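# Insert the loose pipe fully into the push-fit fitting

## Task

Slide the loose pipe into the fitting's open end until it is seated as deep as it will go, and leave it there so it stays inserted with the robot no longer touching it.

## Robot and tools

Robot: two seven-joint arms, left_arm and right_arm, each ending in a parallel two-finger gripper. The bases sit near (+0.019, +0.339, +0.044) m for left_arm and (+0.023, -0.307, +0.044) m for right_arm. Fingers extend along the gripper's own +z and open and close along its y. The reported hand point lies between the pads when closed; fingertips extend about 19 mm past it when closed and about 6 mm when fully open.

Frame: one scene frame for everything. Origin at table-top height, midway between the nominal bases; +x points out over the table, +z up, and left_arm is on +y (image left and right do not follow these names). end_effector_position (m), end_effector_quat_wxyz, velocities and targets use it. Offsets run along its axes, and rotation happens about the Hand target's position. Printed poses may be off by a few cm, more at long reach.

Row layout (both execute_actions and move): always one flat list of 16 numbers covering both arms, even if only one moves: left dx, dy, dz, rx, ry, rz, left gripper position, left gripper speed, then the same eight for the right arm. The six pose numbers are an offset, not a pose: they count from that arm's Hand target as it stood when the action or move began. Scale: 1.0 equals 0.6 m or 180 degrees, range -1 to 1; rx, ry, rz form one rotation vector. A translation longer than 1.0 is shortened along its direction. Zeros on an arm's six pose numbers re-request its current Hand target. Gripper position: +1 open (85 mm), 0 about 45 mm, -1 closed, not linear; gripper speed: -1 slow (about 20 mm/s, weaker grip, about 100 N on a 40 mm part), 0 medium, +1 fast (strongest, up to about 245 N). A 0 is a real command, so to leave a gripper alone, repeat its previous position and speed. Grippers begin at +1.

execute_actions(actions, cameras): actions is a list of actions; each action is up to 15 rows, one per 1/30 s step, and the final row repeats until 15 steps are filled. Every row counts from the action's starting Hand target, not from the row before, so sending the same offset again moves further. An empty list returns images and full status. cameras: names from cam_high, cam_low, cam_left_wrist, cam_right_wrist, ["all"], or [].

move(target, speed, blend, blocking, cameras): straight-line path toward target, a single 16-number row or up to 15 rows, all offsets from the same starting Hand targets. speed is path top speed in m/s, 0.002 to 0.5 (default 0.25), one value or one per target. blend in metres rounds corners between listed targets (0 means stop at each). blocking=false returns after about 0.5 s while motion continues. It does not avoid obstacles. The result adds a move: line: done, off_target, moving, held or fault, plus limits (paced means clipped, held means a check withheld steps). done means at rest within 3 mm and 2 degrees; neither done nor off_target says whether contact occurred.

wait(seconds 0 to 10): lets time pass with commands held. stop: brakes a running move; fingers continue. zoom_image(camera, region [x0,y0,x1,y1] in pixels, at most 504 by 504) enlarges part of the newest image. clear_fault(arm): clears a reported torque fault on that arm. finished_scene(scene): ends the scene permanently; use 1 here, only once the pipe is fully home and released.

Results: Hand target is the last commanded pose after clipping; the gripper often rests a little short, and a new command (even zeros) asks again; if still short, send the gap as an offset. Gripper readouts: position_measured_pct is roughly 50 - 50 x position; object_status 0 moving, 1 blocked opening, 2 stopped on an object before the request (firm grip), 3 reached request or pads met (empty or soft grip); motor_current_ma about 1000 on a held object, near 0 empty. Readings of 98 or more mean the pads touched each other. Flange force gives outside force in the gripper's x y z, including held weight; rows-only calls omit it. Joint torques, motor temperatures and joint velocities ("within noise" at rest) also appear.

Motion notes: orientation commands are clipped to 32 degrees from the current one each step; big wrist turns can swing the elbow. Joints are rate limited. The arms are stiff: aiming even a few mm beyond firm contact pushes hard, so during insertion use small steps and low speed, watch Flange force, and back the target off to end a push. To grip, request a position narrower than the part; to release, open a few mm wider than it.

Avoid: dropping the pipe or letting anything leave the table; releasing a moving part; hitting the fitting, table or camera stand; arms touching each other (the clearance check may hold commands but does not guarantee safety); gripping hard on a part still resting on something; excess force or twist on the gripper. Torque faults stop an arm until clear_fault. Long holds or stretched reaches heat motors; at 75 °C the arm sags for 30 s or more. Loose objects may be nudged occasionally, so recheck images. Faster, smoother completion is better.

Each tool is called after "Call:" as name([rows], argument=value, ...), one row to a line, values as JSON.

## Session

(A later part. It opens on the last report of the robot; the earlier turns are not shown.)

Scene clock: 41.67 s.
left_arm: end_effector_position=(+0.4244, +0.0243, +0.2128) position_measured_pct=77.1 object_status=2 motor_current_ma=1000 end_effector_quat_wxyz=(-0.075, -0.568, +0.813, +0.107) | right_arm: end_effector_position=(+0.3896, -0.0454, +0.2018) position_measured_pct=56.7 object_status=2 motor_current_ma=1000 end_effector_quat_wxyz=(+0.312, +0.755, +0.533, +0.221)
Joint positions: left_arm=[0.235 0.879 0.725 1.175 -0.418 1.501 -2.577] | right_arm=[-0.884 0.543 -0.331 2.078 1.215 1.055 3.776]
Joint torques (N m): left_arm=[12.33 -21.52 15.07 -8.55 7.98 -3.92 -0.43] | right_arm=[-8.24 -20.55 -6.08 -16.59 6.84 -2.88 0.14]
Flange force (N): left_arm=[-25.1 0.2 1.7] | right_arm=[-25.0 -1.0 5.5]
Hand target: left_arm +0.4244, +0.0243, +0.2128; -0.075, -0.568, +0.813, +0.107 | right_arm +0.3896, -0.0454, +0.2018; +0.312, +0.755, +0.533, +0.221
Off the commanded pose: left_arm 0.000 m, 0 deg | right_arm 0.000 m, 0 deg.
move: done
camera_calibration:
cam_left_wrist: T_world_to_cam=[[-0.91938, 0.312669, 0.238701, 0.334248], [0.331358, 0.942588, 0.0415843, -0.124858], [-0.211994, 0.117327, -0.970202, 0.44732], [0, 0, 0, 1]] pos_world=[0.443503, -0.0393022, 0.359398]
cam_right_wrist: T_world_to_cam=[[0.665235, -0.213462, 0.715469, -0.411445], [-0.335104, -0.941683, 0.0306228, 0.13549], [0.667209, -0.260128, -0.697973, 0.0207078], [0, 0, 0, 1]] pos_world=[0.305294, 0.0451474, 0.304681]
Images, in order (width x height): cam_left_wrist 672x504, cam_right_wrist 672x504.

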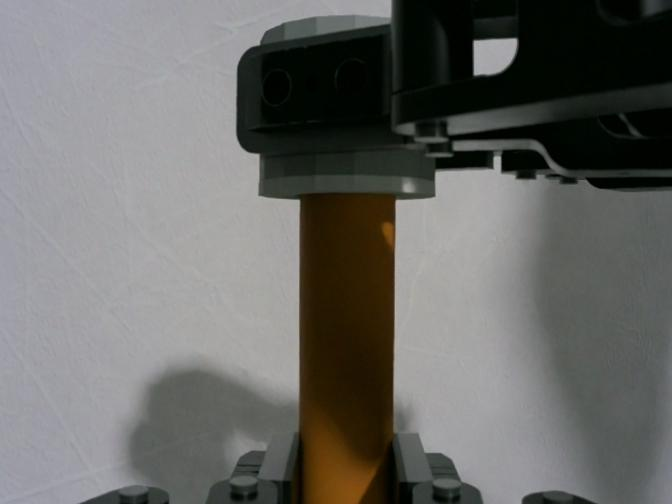

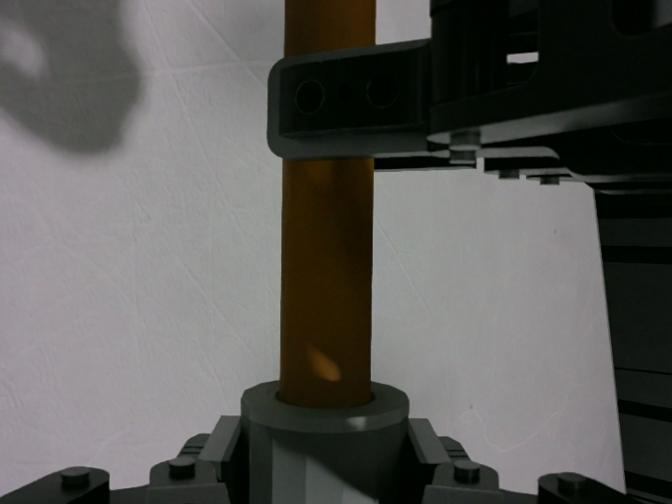

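Call:
move(target=[-0.00288, -0.00783, 0.0, 0, 0, 0, -0.8, -1.0, 0, 0, 0, 0, 0, 0, -0.45, -1.0], speed=0.02, cameras=["cam_left_wrist"])

Scene clock: 43.03 s.
left_arm: end_effector_position=(+0.4227, +0.0197, +0.2129) position_measured_pct=77.1 object_status=2 motor_current_ma=1000 end_effector_quat_wxyz=(-0.075, -0.568, +0.813, +0.107) | right_arm: end_effector_position=(+0.3896, -0.0454, +0.2018) position_measured_pct=56.7 object_status=2 motor_current_ma=1000 end_effector_quat_wxyz=(+0.312, +0.755, +0.533, +0.221)
Joint positions: left_arm=[0.245 0.882 0.725 1.168 -0.417 1.503 -2.57] | right_arm=[-0.884 0.543 -0.331 2.078 1.215 1.055 3.776]
Joint torques (N m): left_arm=[12.39 -21.63 15.03 -8.44 7.91 -3.96 -0.43] | right_arm=[-8.14 -20.63 -6.03 -16.54 6.88 -2.79 0.11]
Flange force (N): left_arm=[-25.0 -0.5 1.2] | right_arm=[-24.7 -1.1 5.5]
Hand target: left_arm +0.4227, +0.0196, +0.2129; -0.075, -0.568, +0.813, +0.107 | right_arm +0.3896, -0.0454, +0.2018; +0.312, +0.755, +0.533, +0.221
Off the commanded pose: left_arm 0.000 m, 0 deg | right_arm 0.000 m, 0 deg.
move: done
camera_calibration:
cam_left_wrist: T_world_to_cam=[[-0.91938, 0.312669, 0.238701, 0.334154], [0.331358, 0.942588, 0.0415843, -0.119864], [-0.211994, 0.117327, -0.970202, 0.447511], [0, 0, 0, 1]] pos_world=[0.441803, -0.0440022, 0.359398]
Images, in order (width x height): cam_left_wrist 672x504.

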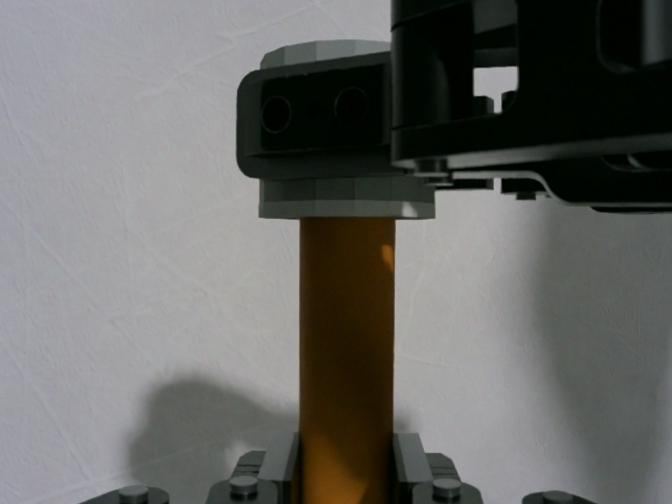

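Call:
move(target=[-0.0023, -0.00627, 0.0, 0, 0, 0, -0.8, -1.0, 0, 0, 0, 0, 0, 0, -0.45, -1.0], speed=0.02, cameras=["cam_left_wrist"])

Scene clock: 44.30 s.
left_arm: end_effector_position=(+0.4214, +0.0160, +0.2128) position_measured_pct=77.1 object_status=2 motor_current_ma=1000 end_effector_quat_wxyz=(-0.075, -0.568, +0.812, +0.107) | right_arm: end_effector_position=(+0.3896, -0.0455, +0.2018) position_measured_pct=56.7 object_status=2 motor_current_ma=1000 end_effector_quat_wxyz=(+0.312, +0.755, +0.533, +0.221)
Joint positions: left_arm=[0.253 0.885 0.725 1.163 -0.417 1.505 -2.565] | right_arm=[-0.884 0.543 -0.331 2.078 1.215 1.056 3.776]
Joint torques (N m): left_arm=[24.21 -20.88 24.52 -9.77 14.48 -8.32 -0.27] | right_arm=[-14.05 -24.06 -11.21 -27.06 12.11 -7.15 -0.01]
Flange force (N): left_arm=[-49.8 0.2 0.4] | right_arm=[-47.0 -1.8 5.5]
Hand target: left_arm +0.4213, +0.0158, +0.2128; -0.075, -0.568, +0.813, +0.107 | right_arm +0.3896, -0.0454, +0.2018; +0.312, +0.755, +0.533, +0.221
Off the commanded pose: left_arm 0.000 m, 0 deg | right_arm 0.000 m, 0 deg.
move: done
camera_calibration:
cam_left_wrist: T_world_to_cam=[[-0.919449, 0.312448, 0.238725, 0.334127], [0.331166, 0.942649, 0.0417311, -0.115911], [-0.211995, 0.117427, -0.97019, 0.447671], [0, 0, 0, 1]] pos_world=[0.440502, -0.0477023, 0.359398]
Images, in order (width x height): cam_left_wrist 672x504.

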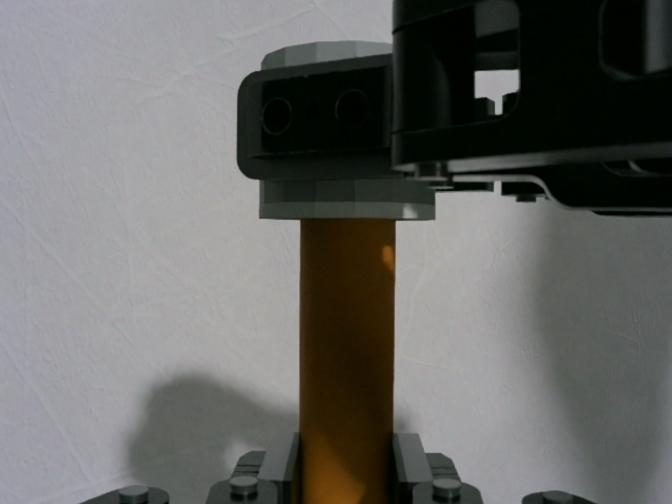

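Call:
move(target=[0.00445, 0.01215, 0.0, 0, 0, 0, -0.8, -1.0, 0, 0, 0, 0, 0, 0, -0.45, -1.0], speed=0.03, cameras=["cam_left_wrist"])

Scene clock: 47.60 s.
left_arm: end_effector_position=(+0.4239, +0.0229, +0.2129) position_measured_pct=77.1 object_status=2 motor_current_ma=1000 end_effector_quat_wxyz=(-0.075, -0.568, +0.813, +0.107) | right_arm: end_effector_position=(+0.3895, -0.0450, +0.2018) position_measured_pct=56.7 object_status=2 motor_current_ma=1000 end_effector_quat_wxyz=(+0.312, +0.755, +0.533, +0.222)
Joint positions: left_arm=[0.238 0.88 0.725 1.173 -0.417 1.501 -2.575] | right_arm=[-0.885 0.543 -0.332 2.078 1.215 1.055 3.776]
Joint torques (N m): left_arm=[2.52 -21.82 7.02 -7.74 2.14 -0.92 -0.63] | right_arm=[-3.88 -18.24 -2.28 -8.17 2.48 0.69 0.2]
Flange force (N): left_arm=[-4.8 0.8 1.1] | right_arm=[-6.8 -0.2 7.5]
Hand target: left_arm +0.4240, +0.0231, +0.2129; -0.075, -0.568, +0.813, +0.107 | right_arm +0.3896, -0.0454, +0.2018; +0.312, +0.755, +0.533, +0.221
Off the commanded pose: left_arm 0.000 m, 0 deg | right_arm 0.000 m, 0 deg.
move: done
camera_calibration:
cam_left_wrist: T_world_to_cam=[[-0.919308, 0.312924, 0.238647, 0.334108], [0.331559, 0.942528, 0.0413383, -0.123347], [-0.211996, 0.117128, -0.970226, 0.447454], [0, 0, 0, 1]] pos_world=[0.442904, -0.0407016, 0.359497]
Images, in order (width x height): cam_left_wrist 672x504.

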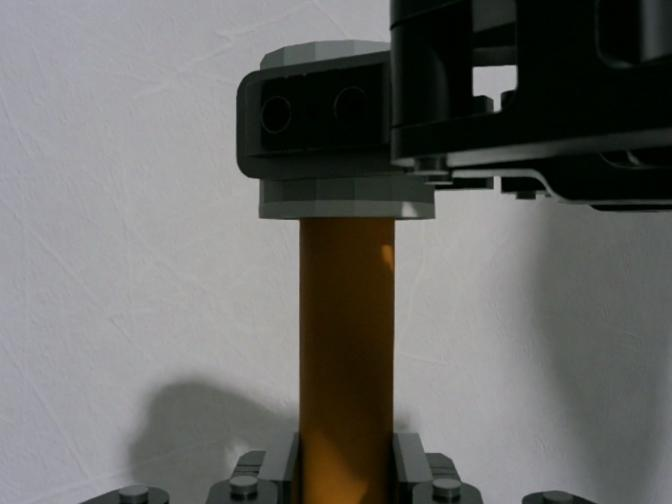

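Call:
move([
  [0.00046, 0.00125, 0, 0, 0, 0, -0.8, -1.0, 0, 0, 0, 0, 0, 0, -0.45, -1.0],
  [0.00046, 0.00125, 0, 0, 0, 0, -0.8, -1.0, 0, 0, 0, 0, 0, 0, 0.5, -0.3],
  [0.00046, 0.00125, 0, 0, 0, 0, -0.8, -1.0, -0.111, 0.0393, 0.118, 0, 0, 0, 0.5, -0.3],
  [-0.0067, 0.1615, -0.1882, -0.04328, -0.07297, 0.00204, -0.8, -1.0, -0.0993, -0.341, 0.2137, 0, 0, 0, 0.5, -0.3],
], speed=[0.03, 0.03, 0.12, 0.22], blend=[0, 0, 0.02, 0], cameras=["cam_low", "cam_left_wrist"])

Call:
zoom_image(camera="cam_low", region=[360, 220, 500, 320])

Scene clock: 53.37 s.
left_arm: end_effector_position=(+0.4200, +0.1200, +0.0999) position_measured_pct=77.1 object_status=2 motor_current_ma=1000 end_effector_quat_wxyz=(-0.020, -0.573, +0.819, -0.014) | right_arm: end_effector_position=(+0.3300, -0.2500, +0.3300) position_measured_pct=25.1 object_status=3 motor_current_ma=0 end_effector_quat_wxyz=(+0.312, +0.755, +0.533, +0.221)
Joint positions: left_arm=[-0.018 0.77 0.653 1.827 -0.594 0.743 -2.536] | right_arm=[-0.709 -0.206 -0.235 2.426 0.928 0.957 4.355]
Joint torques (N m): left_arm=[-0.4 -18.71 4.42 -6.15 0.33 -0.47 -0.48] | right_arm=[-2.16 -4.85 -0.91 -8.03 1.45 0.58 -0.1]
Flange force (N): left_arm=[1.4 1.3 4.4] | right_arm=[0.0 3.2 6.4]
Hand target: left_arm +0.4200, +0.1200, +0.0999; -0.020, -0.573, +0.819, -0.014 | right_arm +0.3300, -0.2500, +0.3300; +0.312, +0.755, +0.533, +0.221
Off the commanded pose: left_arm 0.000 m, 0 deg | right_arm 0.000 m, 0 deg.
move: done
camera_calibration:
cam_left_wrist: T_world_to_cam=[[-0.946669, 0.321593, -0.0199029, 0.363432], [0.321864, 0.946706, -0.0122758, -0.20001], [0.0148944, -0.0180272, -0.999727, 0.249552], [0, 0, 0, 1]] pos_world=[0.404709, 0.0769726, 0.254262]
Images, in order (width x height): cam_low 672x504, cam_left_wrist 672x504.

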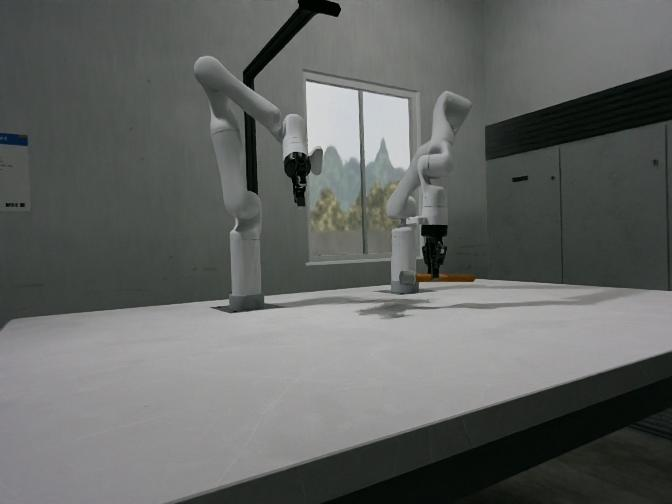

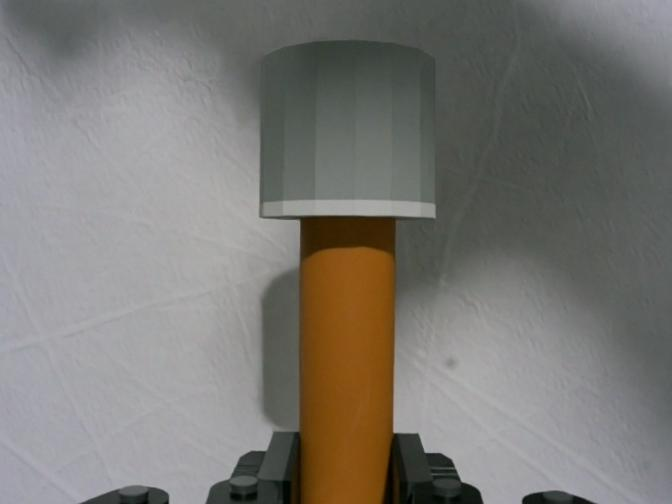

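Scaled by 3.600 from the camera's 672x504 image, which has a finer 960x720 frame.

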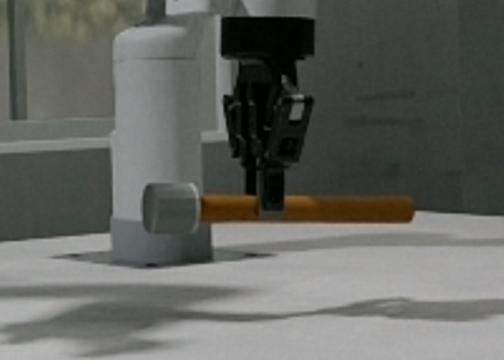

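Call:
move([
  [0, 0, -0.085, 0, 0, 0, -0.8, -1.0, 0, 0, 0, 0, 0, 0, 0.5, -0.3],
  [0, 0, -0.1107, 0, 0, 0, -0.8, -1.0, 0, 0, 0, 0, 0, 0, 0.5, -0.3],
], speed=[0.08, 0.03], blend=[0.004, 0], cameras=["cam_low"])

Call:
zoom_image(camera="cam_low", region=[380, 250, 490, 310])

Scene clock: 60.00 s.
left_arm: end_effector_position=(+0.4200, +0.1200, +0.0335) position_measured_pct=77.1 object_status=2 motor_current_ma=1000 end_effector_quat_wxyz=(-0.020, -0.573, +0.819, -0.014) | right_arm: end_effector_position=(+0.3300, -0.2500, +0.3300) position_measured_pct=25.1 object_status=3 motor_current_ma=0 end_effector_quat_wxyz=(+0.312, +0.755, +0.533, +0.221)
Joint positions: left_arm=[0.048 0.887 0.544 1.85 -0.692 0.592 -2.464] | right_arm=[-0.709 -0.206 -0.235 2.426 0.928 0.957 4.355]
Joint torques (N m): left_arm=[-0.46 -19.81 4.24 -4.88 0.29 -0.53 -0.45] | right_arm=[-2.14 -4.95 -0.98 -8.04 1.39 0.58 0.17]
Flange force (N): left_arm=[1.4 1.6 4.0] | right_arm=[0.8 1.8 7.6]
Hand target: left_arm +0.4200, +0.1200, +0.0335; -0.020, -0.573, +0.819, -0.014 | right_arm +0.3300, -0.2500, +0.3300; +0.312, +0.755, +0.533, +0.221
Off the commanded pose: left_arm 0.000 m, 0 deg | right_arm 0.000 m, 0 deg.
move: done
Images, in order (width x height): cam_low 672x504.

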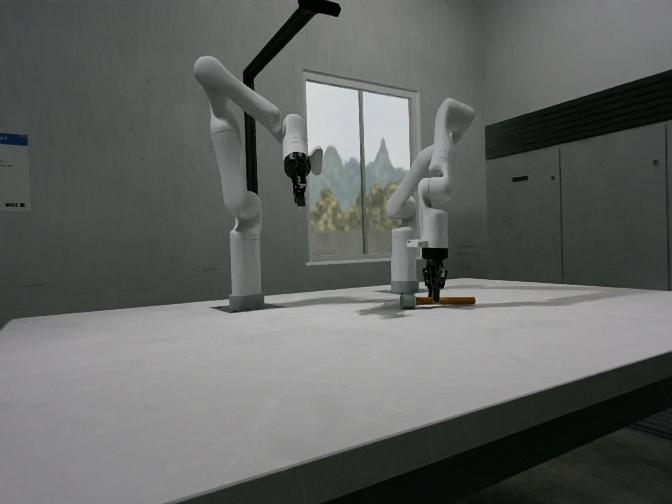

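Scaled by 4.582 from the camera's 672x504 image, which has a finer 960x720 frame.

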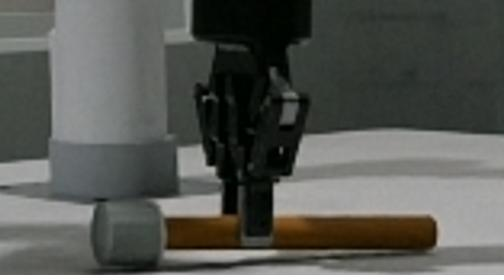

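Call:
move(target=[0, 0, -0.0027, 0, 0, 0, -0.8, -1.0, 0, 0, 0, 0, 0, 0, 0.5, -0.3], speed=0.02)

Scene clock: 61.20 s.
left_arm: end_effector_position=(+0.4200, +0.1200, +0.0319) position_measured_pct=77.1 object_status=2 motor_current_ma=1000 end_effector_quat_wxyz=(-0.020, -0.573, +0.819, -0.014) | right_arm: end_effector_position=(+0.3300, -0.2500, +0.3300) position_measured_pct=25.1 object_status=3 motor_current_ma=0 end_effector_quat_wxyz=(+0.312, +0.755, +0.533, +0.221)
Joint positions: left_arm=[0.05 0.89 0.542 1.85 -0.695 0.589 -2.462] | right_arm=[-0.709 -0.206 -0.235 2.426 0.928 0.957 4.355]
Joint torques (N m): left_arm=[-0.5 -19.6 4.26 -4.92 0.25 -0.53 -0.52] | right_arm=[-2.22 -4.96 -0.97 -7.97 1.41 0.61 0.16]
Flange force (N): left_arm=[1.6 2.3 3.7] | right_arm=[0.8 2.1 7.6]
Hand target: left_arm +0.4200, +0.1200, +0.0319; -0.020, -0.573, +0.819, -0.014 | right_arm +0.3300, -0.2500, +0.3300; +0.312, +0.755, +0.533, +0.221
Off the commanded pose: left_arm 0.000 m, 0 deg | right_arm 0.000 m, 0 deg.
move: done

Call:
move(target=[0, 0, -0.0017, 0, 0, 0, -0.8, -1.0, 0, 0, 0, 0, 0, 0, 0.5, -0.3], speed=0.02)

Scene clock: 62.37 s.
left_arm: end_effector_position=(+0.4200, +0.1200, +0.0309) position_measured_pct=77.1 object_status=2 motor_current_ma=1000 end_effector_quat_wxyz=(-0.020, -0.573, +0.819, -0.014) | right_arm: end_effector_position=(+0.3300, -0.2500, +0.3300) position_measured_pct=25.1 object_status=3 motor_current_ma=0 end_effector_quat_wxyz=(+0.312, +0.755, +0.533, +0.221)
Joint positions: left_arm=[0.051 0.892 0.54 1.85 -0.696 0.586 -2.461] | right_arm=[-0.709 -0.206 -0.235 2.426 0.928 0.957 4.355]
Joint torques (N m): left_arm=[-0.43 -10.58 1.12 -6.09 -0.7 -2.63 -0.46] | right_arm=[-2.19 -4.92 -1.01 -8.02 1.44 0.57 0.16]
Flange force (N): left_arm=[1.4 10.3 -24.4] | right_arm=[0.7 2.1 7.4]
Hand target: left_arm +0.4200, +0.1200, +0.0309; -0.020, -0.573, +0.819, -0.014 | right_arm +0.3300, -0.2500, +0.3300; +0.312, +0.755, +0.533, +0.221
Off the commanded pose: left_arm 0.000 m, 0 deg | right_arm 0.000 m, 0 deg.
move: done

Call:
move([
  [0, 0, 0.0013, 0, 0, 0, -0.8, -1.0, 0, 0, 0, 0, 0, 0, 0.5, -0.3],
  [0, 0, 0.0013, 0, 0, 0, 0.3, -0.6, 0, 0, 0, 0, 0, 0, 0.5, -0.3],
  [0, 0, 0.2, 0, 0, 0, 0.3, -0.6, 0, 0, 0, 0, 0, 0, 0.5, -0.3],
], speed=[0.02, 0.02, 0.12], cameras=["cam_low", "cam_high", "cam_left_wrist"])

Call:
zoom_image(camera="cam_low", region=[380, 260, 490, 320])

Call:
zoom_image(camera="cam_left_wrist", region=[236, 60, 436, 300])

Scene clock: 66.23 s.
left_arm: end_effector_position=(+0.4200, +0.1200, +0.1508) position_measured_pct=35.1 object_status=3 motor_current_ma=0 end_effector_quat_wxyz=(-0.020, -0.573, +0.819, -0.014) | right_arm: end_effector_position=(+0.3300, -0.2500, +0.3300) position_measured_pct=25.1 object_status=3 motor_current_ma=0 end_effector_quat_wxyz=(+0.312, +0.755, +0.533, +0.221)
Joint positions: left_arm=[-0.063 0.686 0.723 1.786 -0.516 0.864 -2.594] | right_arm=[-0.709 -0.206 -0.235 2.426 0.928 0.957 4.355]
Joint torques (N m): left_arm=[-0.45 -17.18 4.11 -6.89 0.38 -0.42 -0.43] | right_arm=[-2.26 -4.94 -0.99 -8.05 1.42 0.58 0.16]
Flange force (N): left_arm=[1.5 1.3 2.9] | right_arm=[0.6 2.1 7.6]
Hand target: left_arm +0.4200, +0.1200, +0.1509; -0.020, -0.573, +0.819, -0.014 | right_arm +0.3300, -0.2500, +0.3300; +0.312, +0.755, +0.533, +0.221
Off the commanded pose: left_arm 0.000 m, 0 deg | right_arm 0.000 m, 0 deg.
move: done
camera_calibration:
cam_left_wrist: T_world_to_cam=[[-0.94668, 0.321561, -0.0199019, 0.364451], [0.321832, 0.946717, -0.0122765, -0.199373], [0.0148939, -0.018027, -0.999727, 0.300438], [0, 0, 0, 1]] pos_world=[0.404708, 0.0769727, 0.305162]
Images, in order (width x height): cam_high 672x504, cam_low 672x504, cam_left_wrist 672x504.

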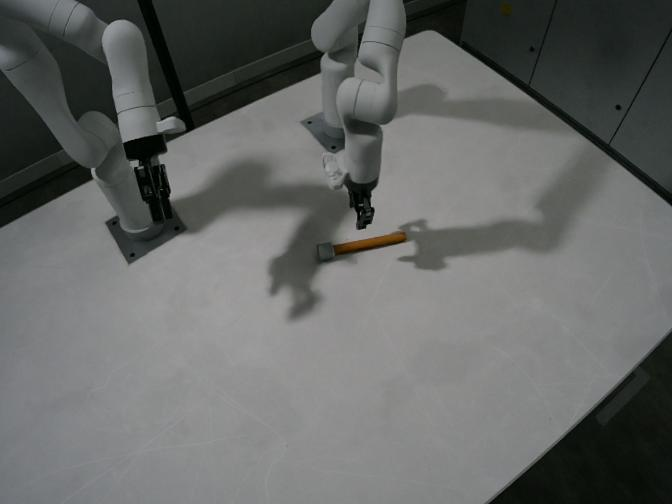

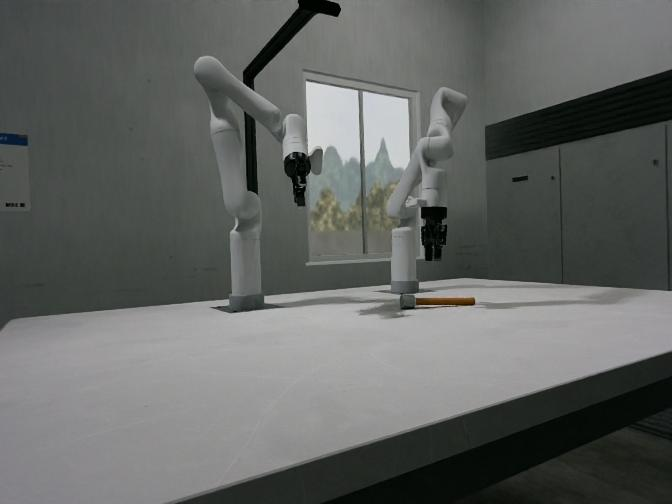

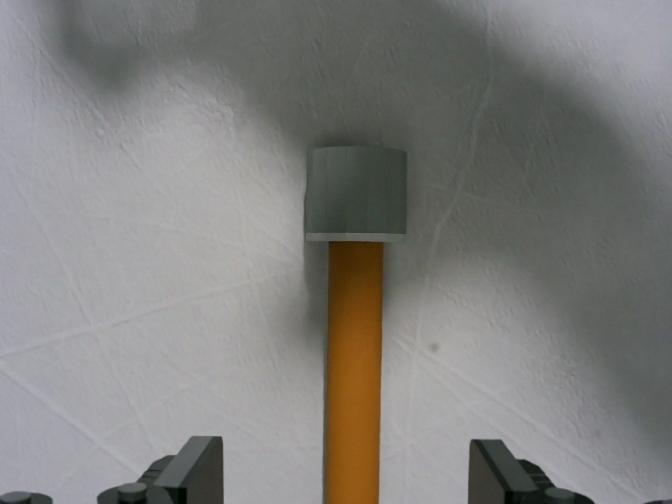

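Scaled by 4.582 from the camera's 672x504 image, which has a finer 960x720 frame.

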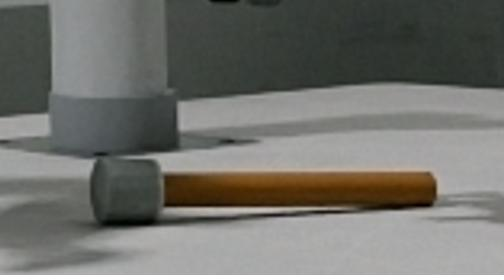

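Scaled by 2.100.

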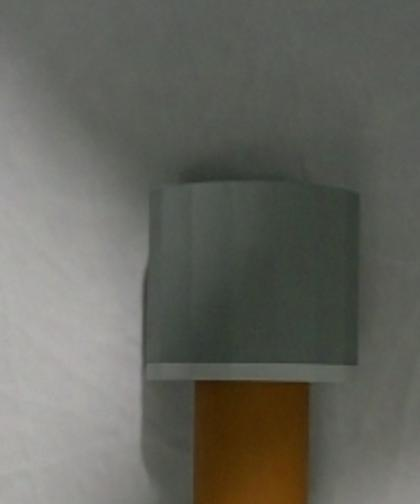

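Call:
finished_scene(scene=2)

The scene is finished: the task was done.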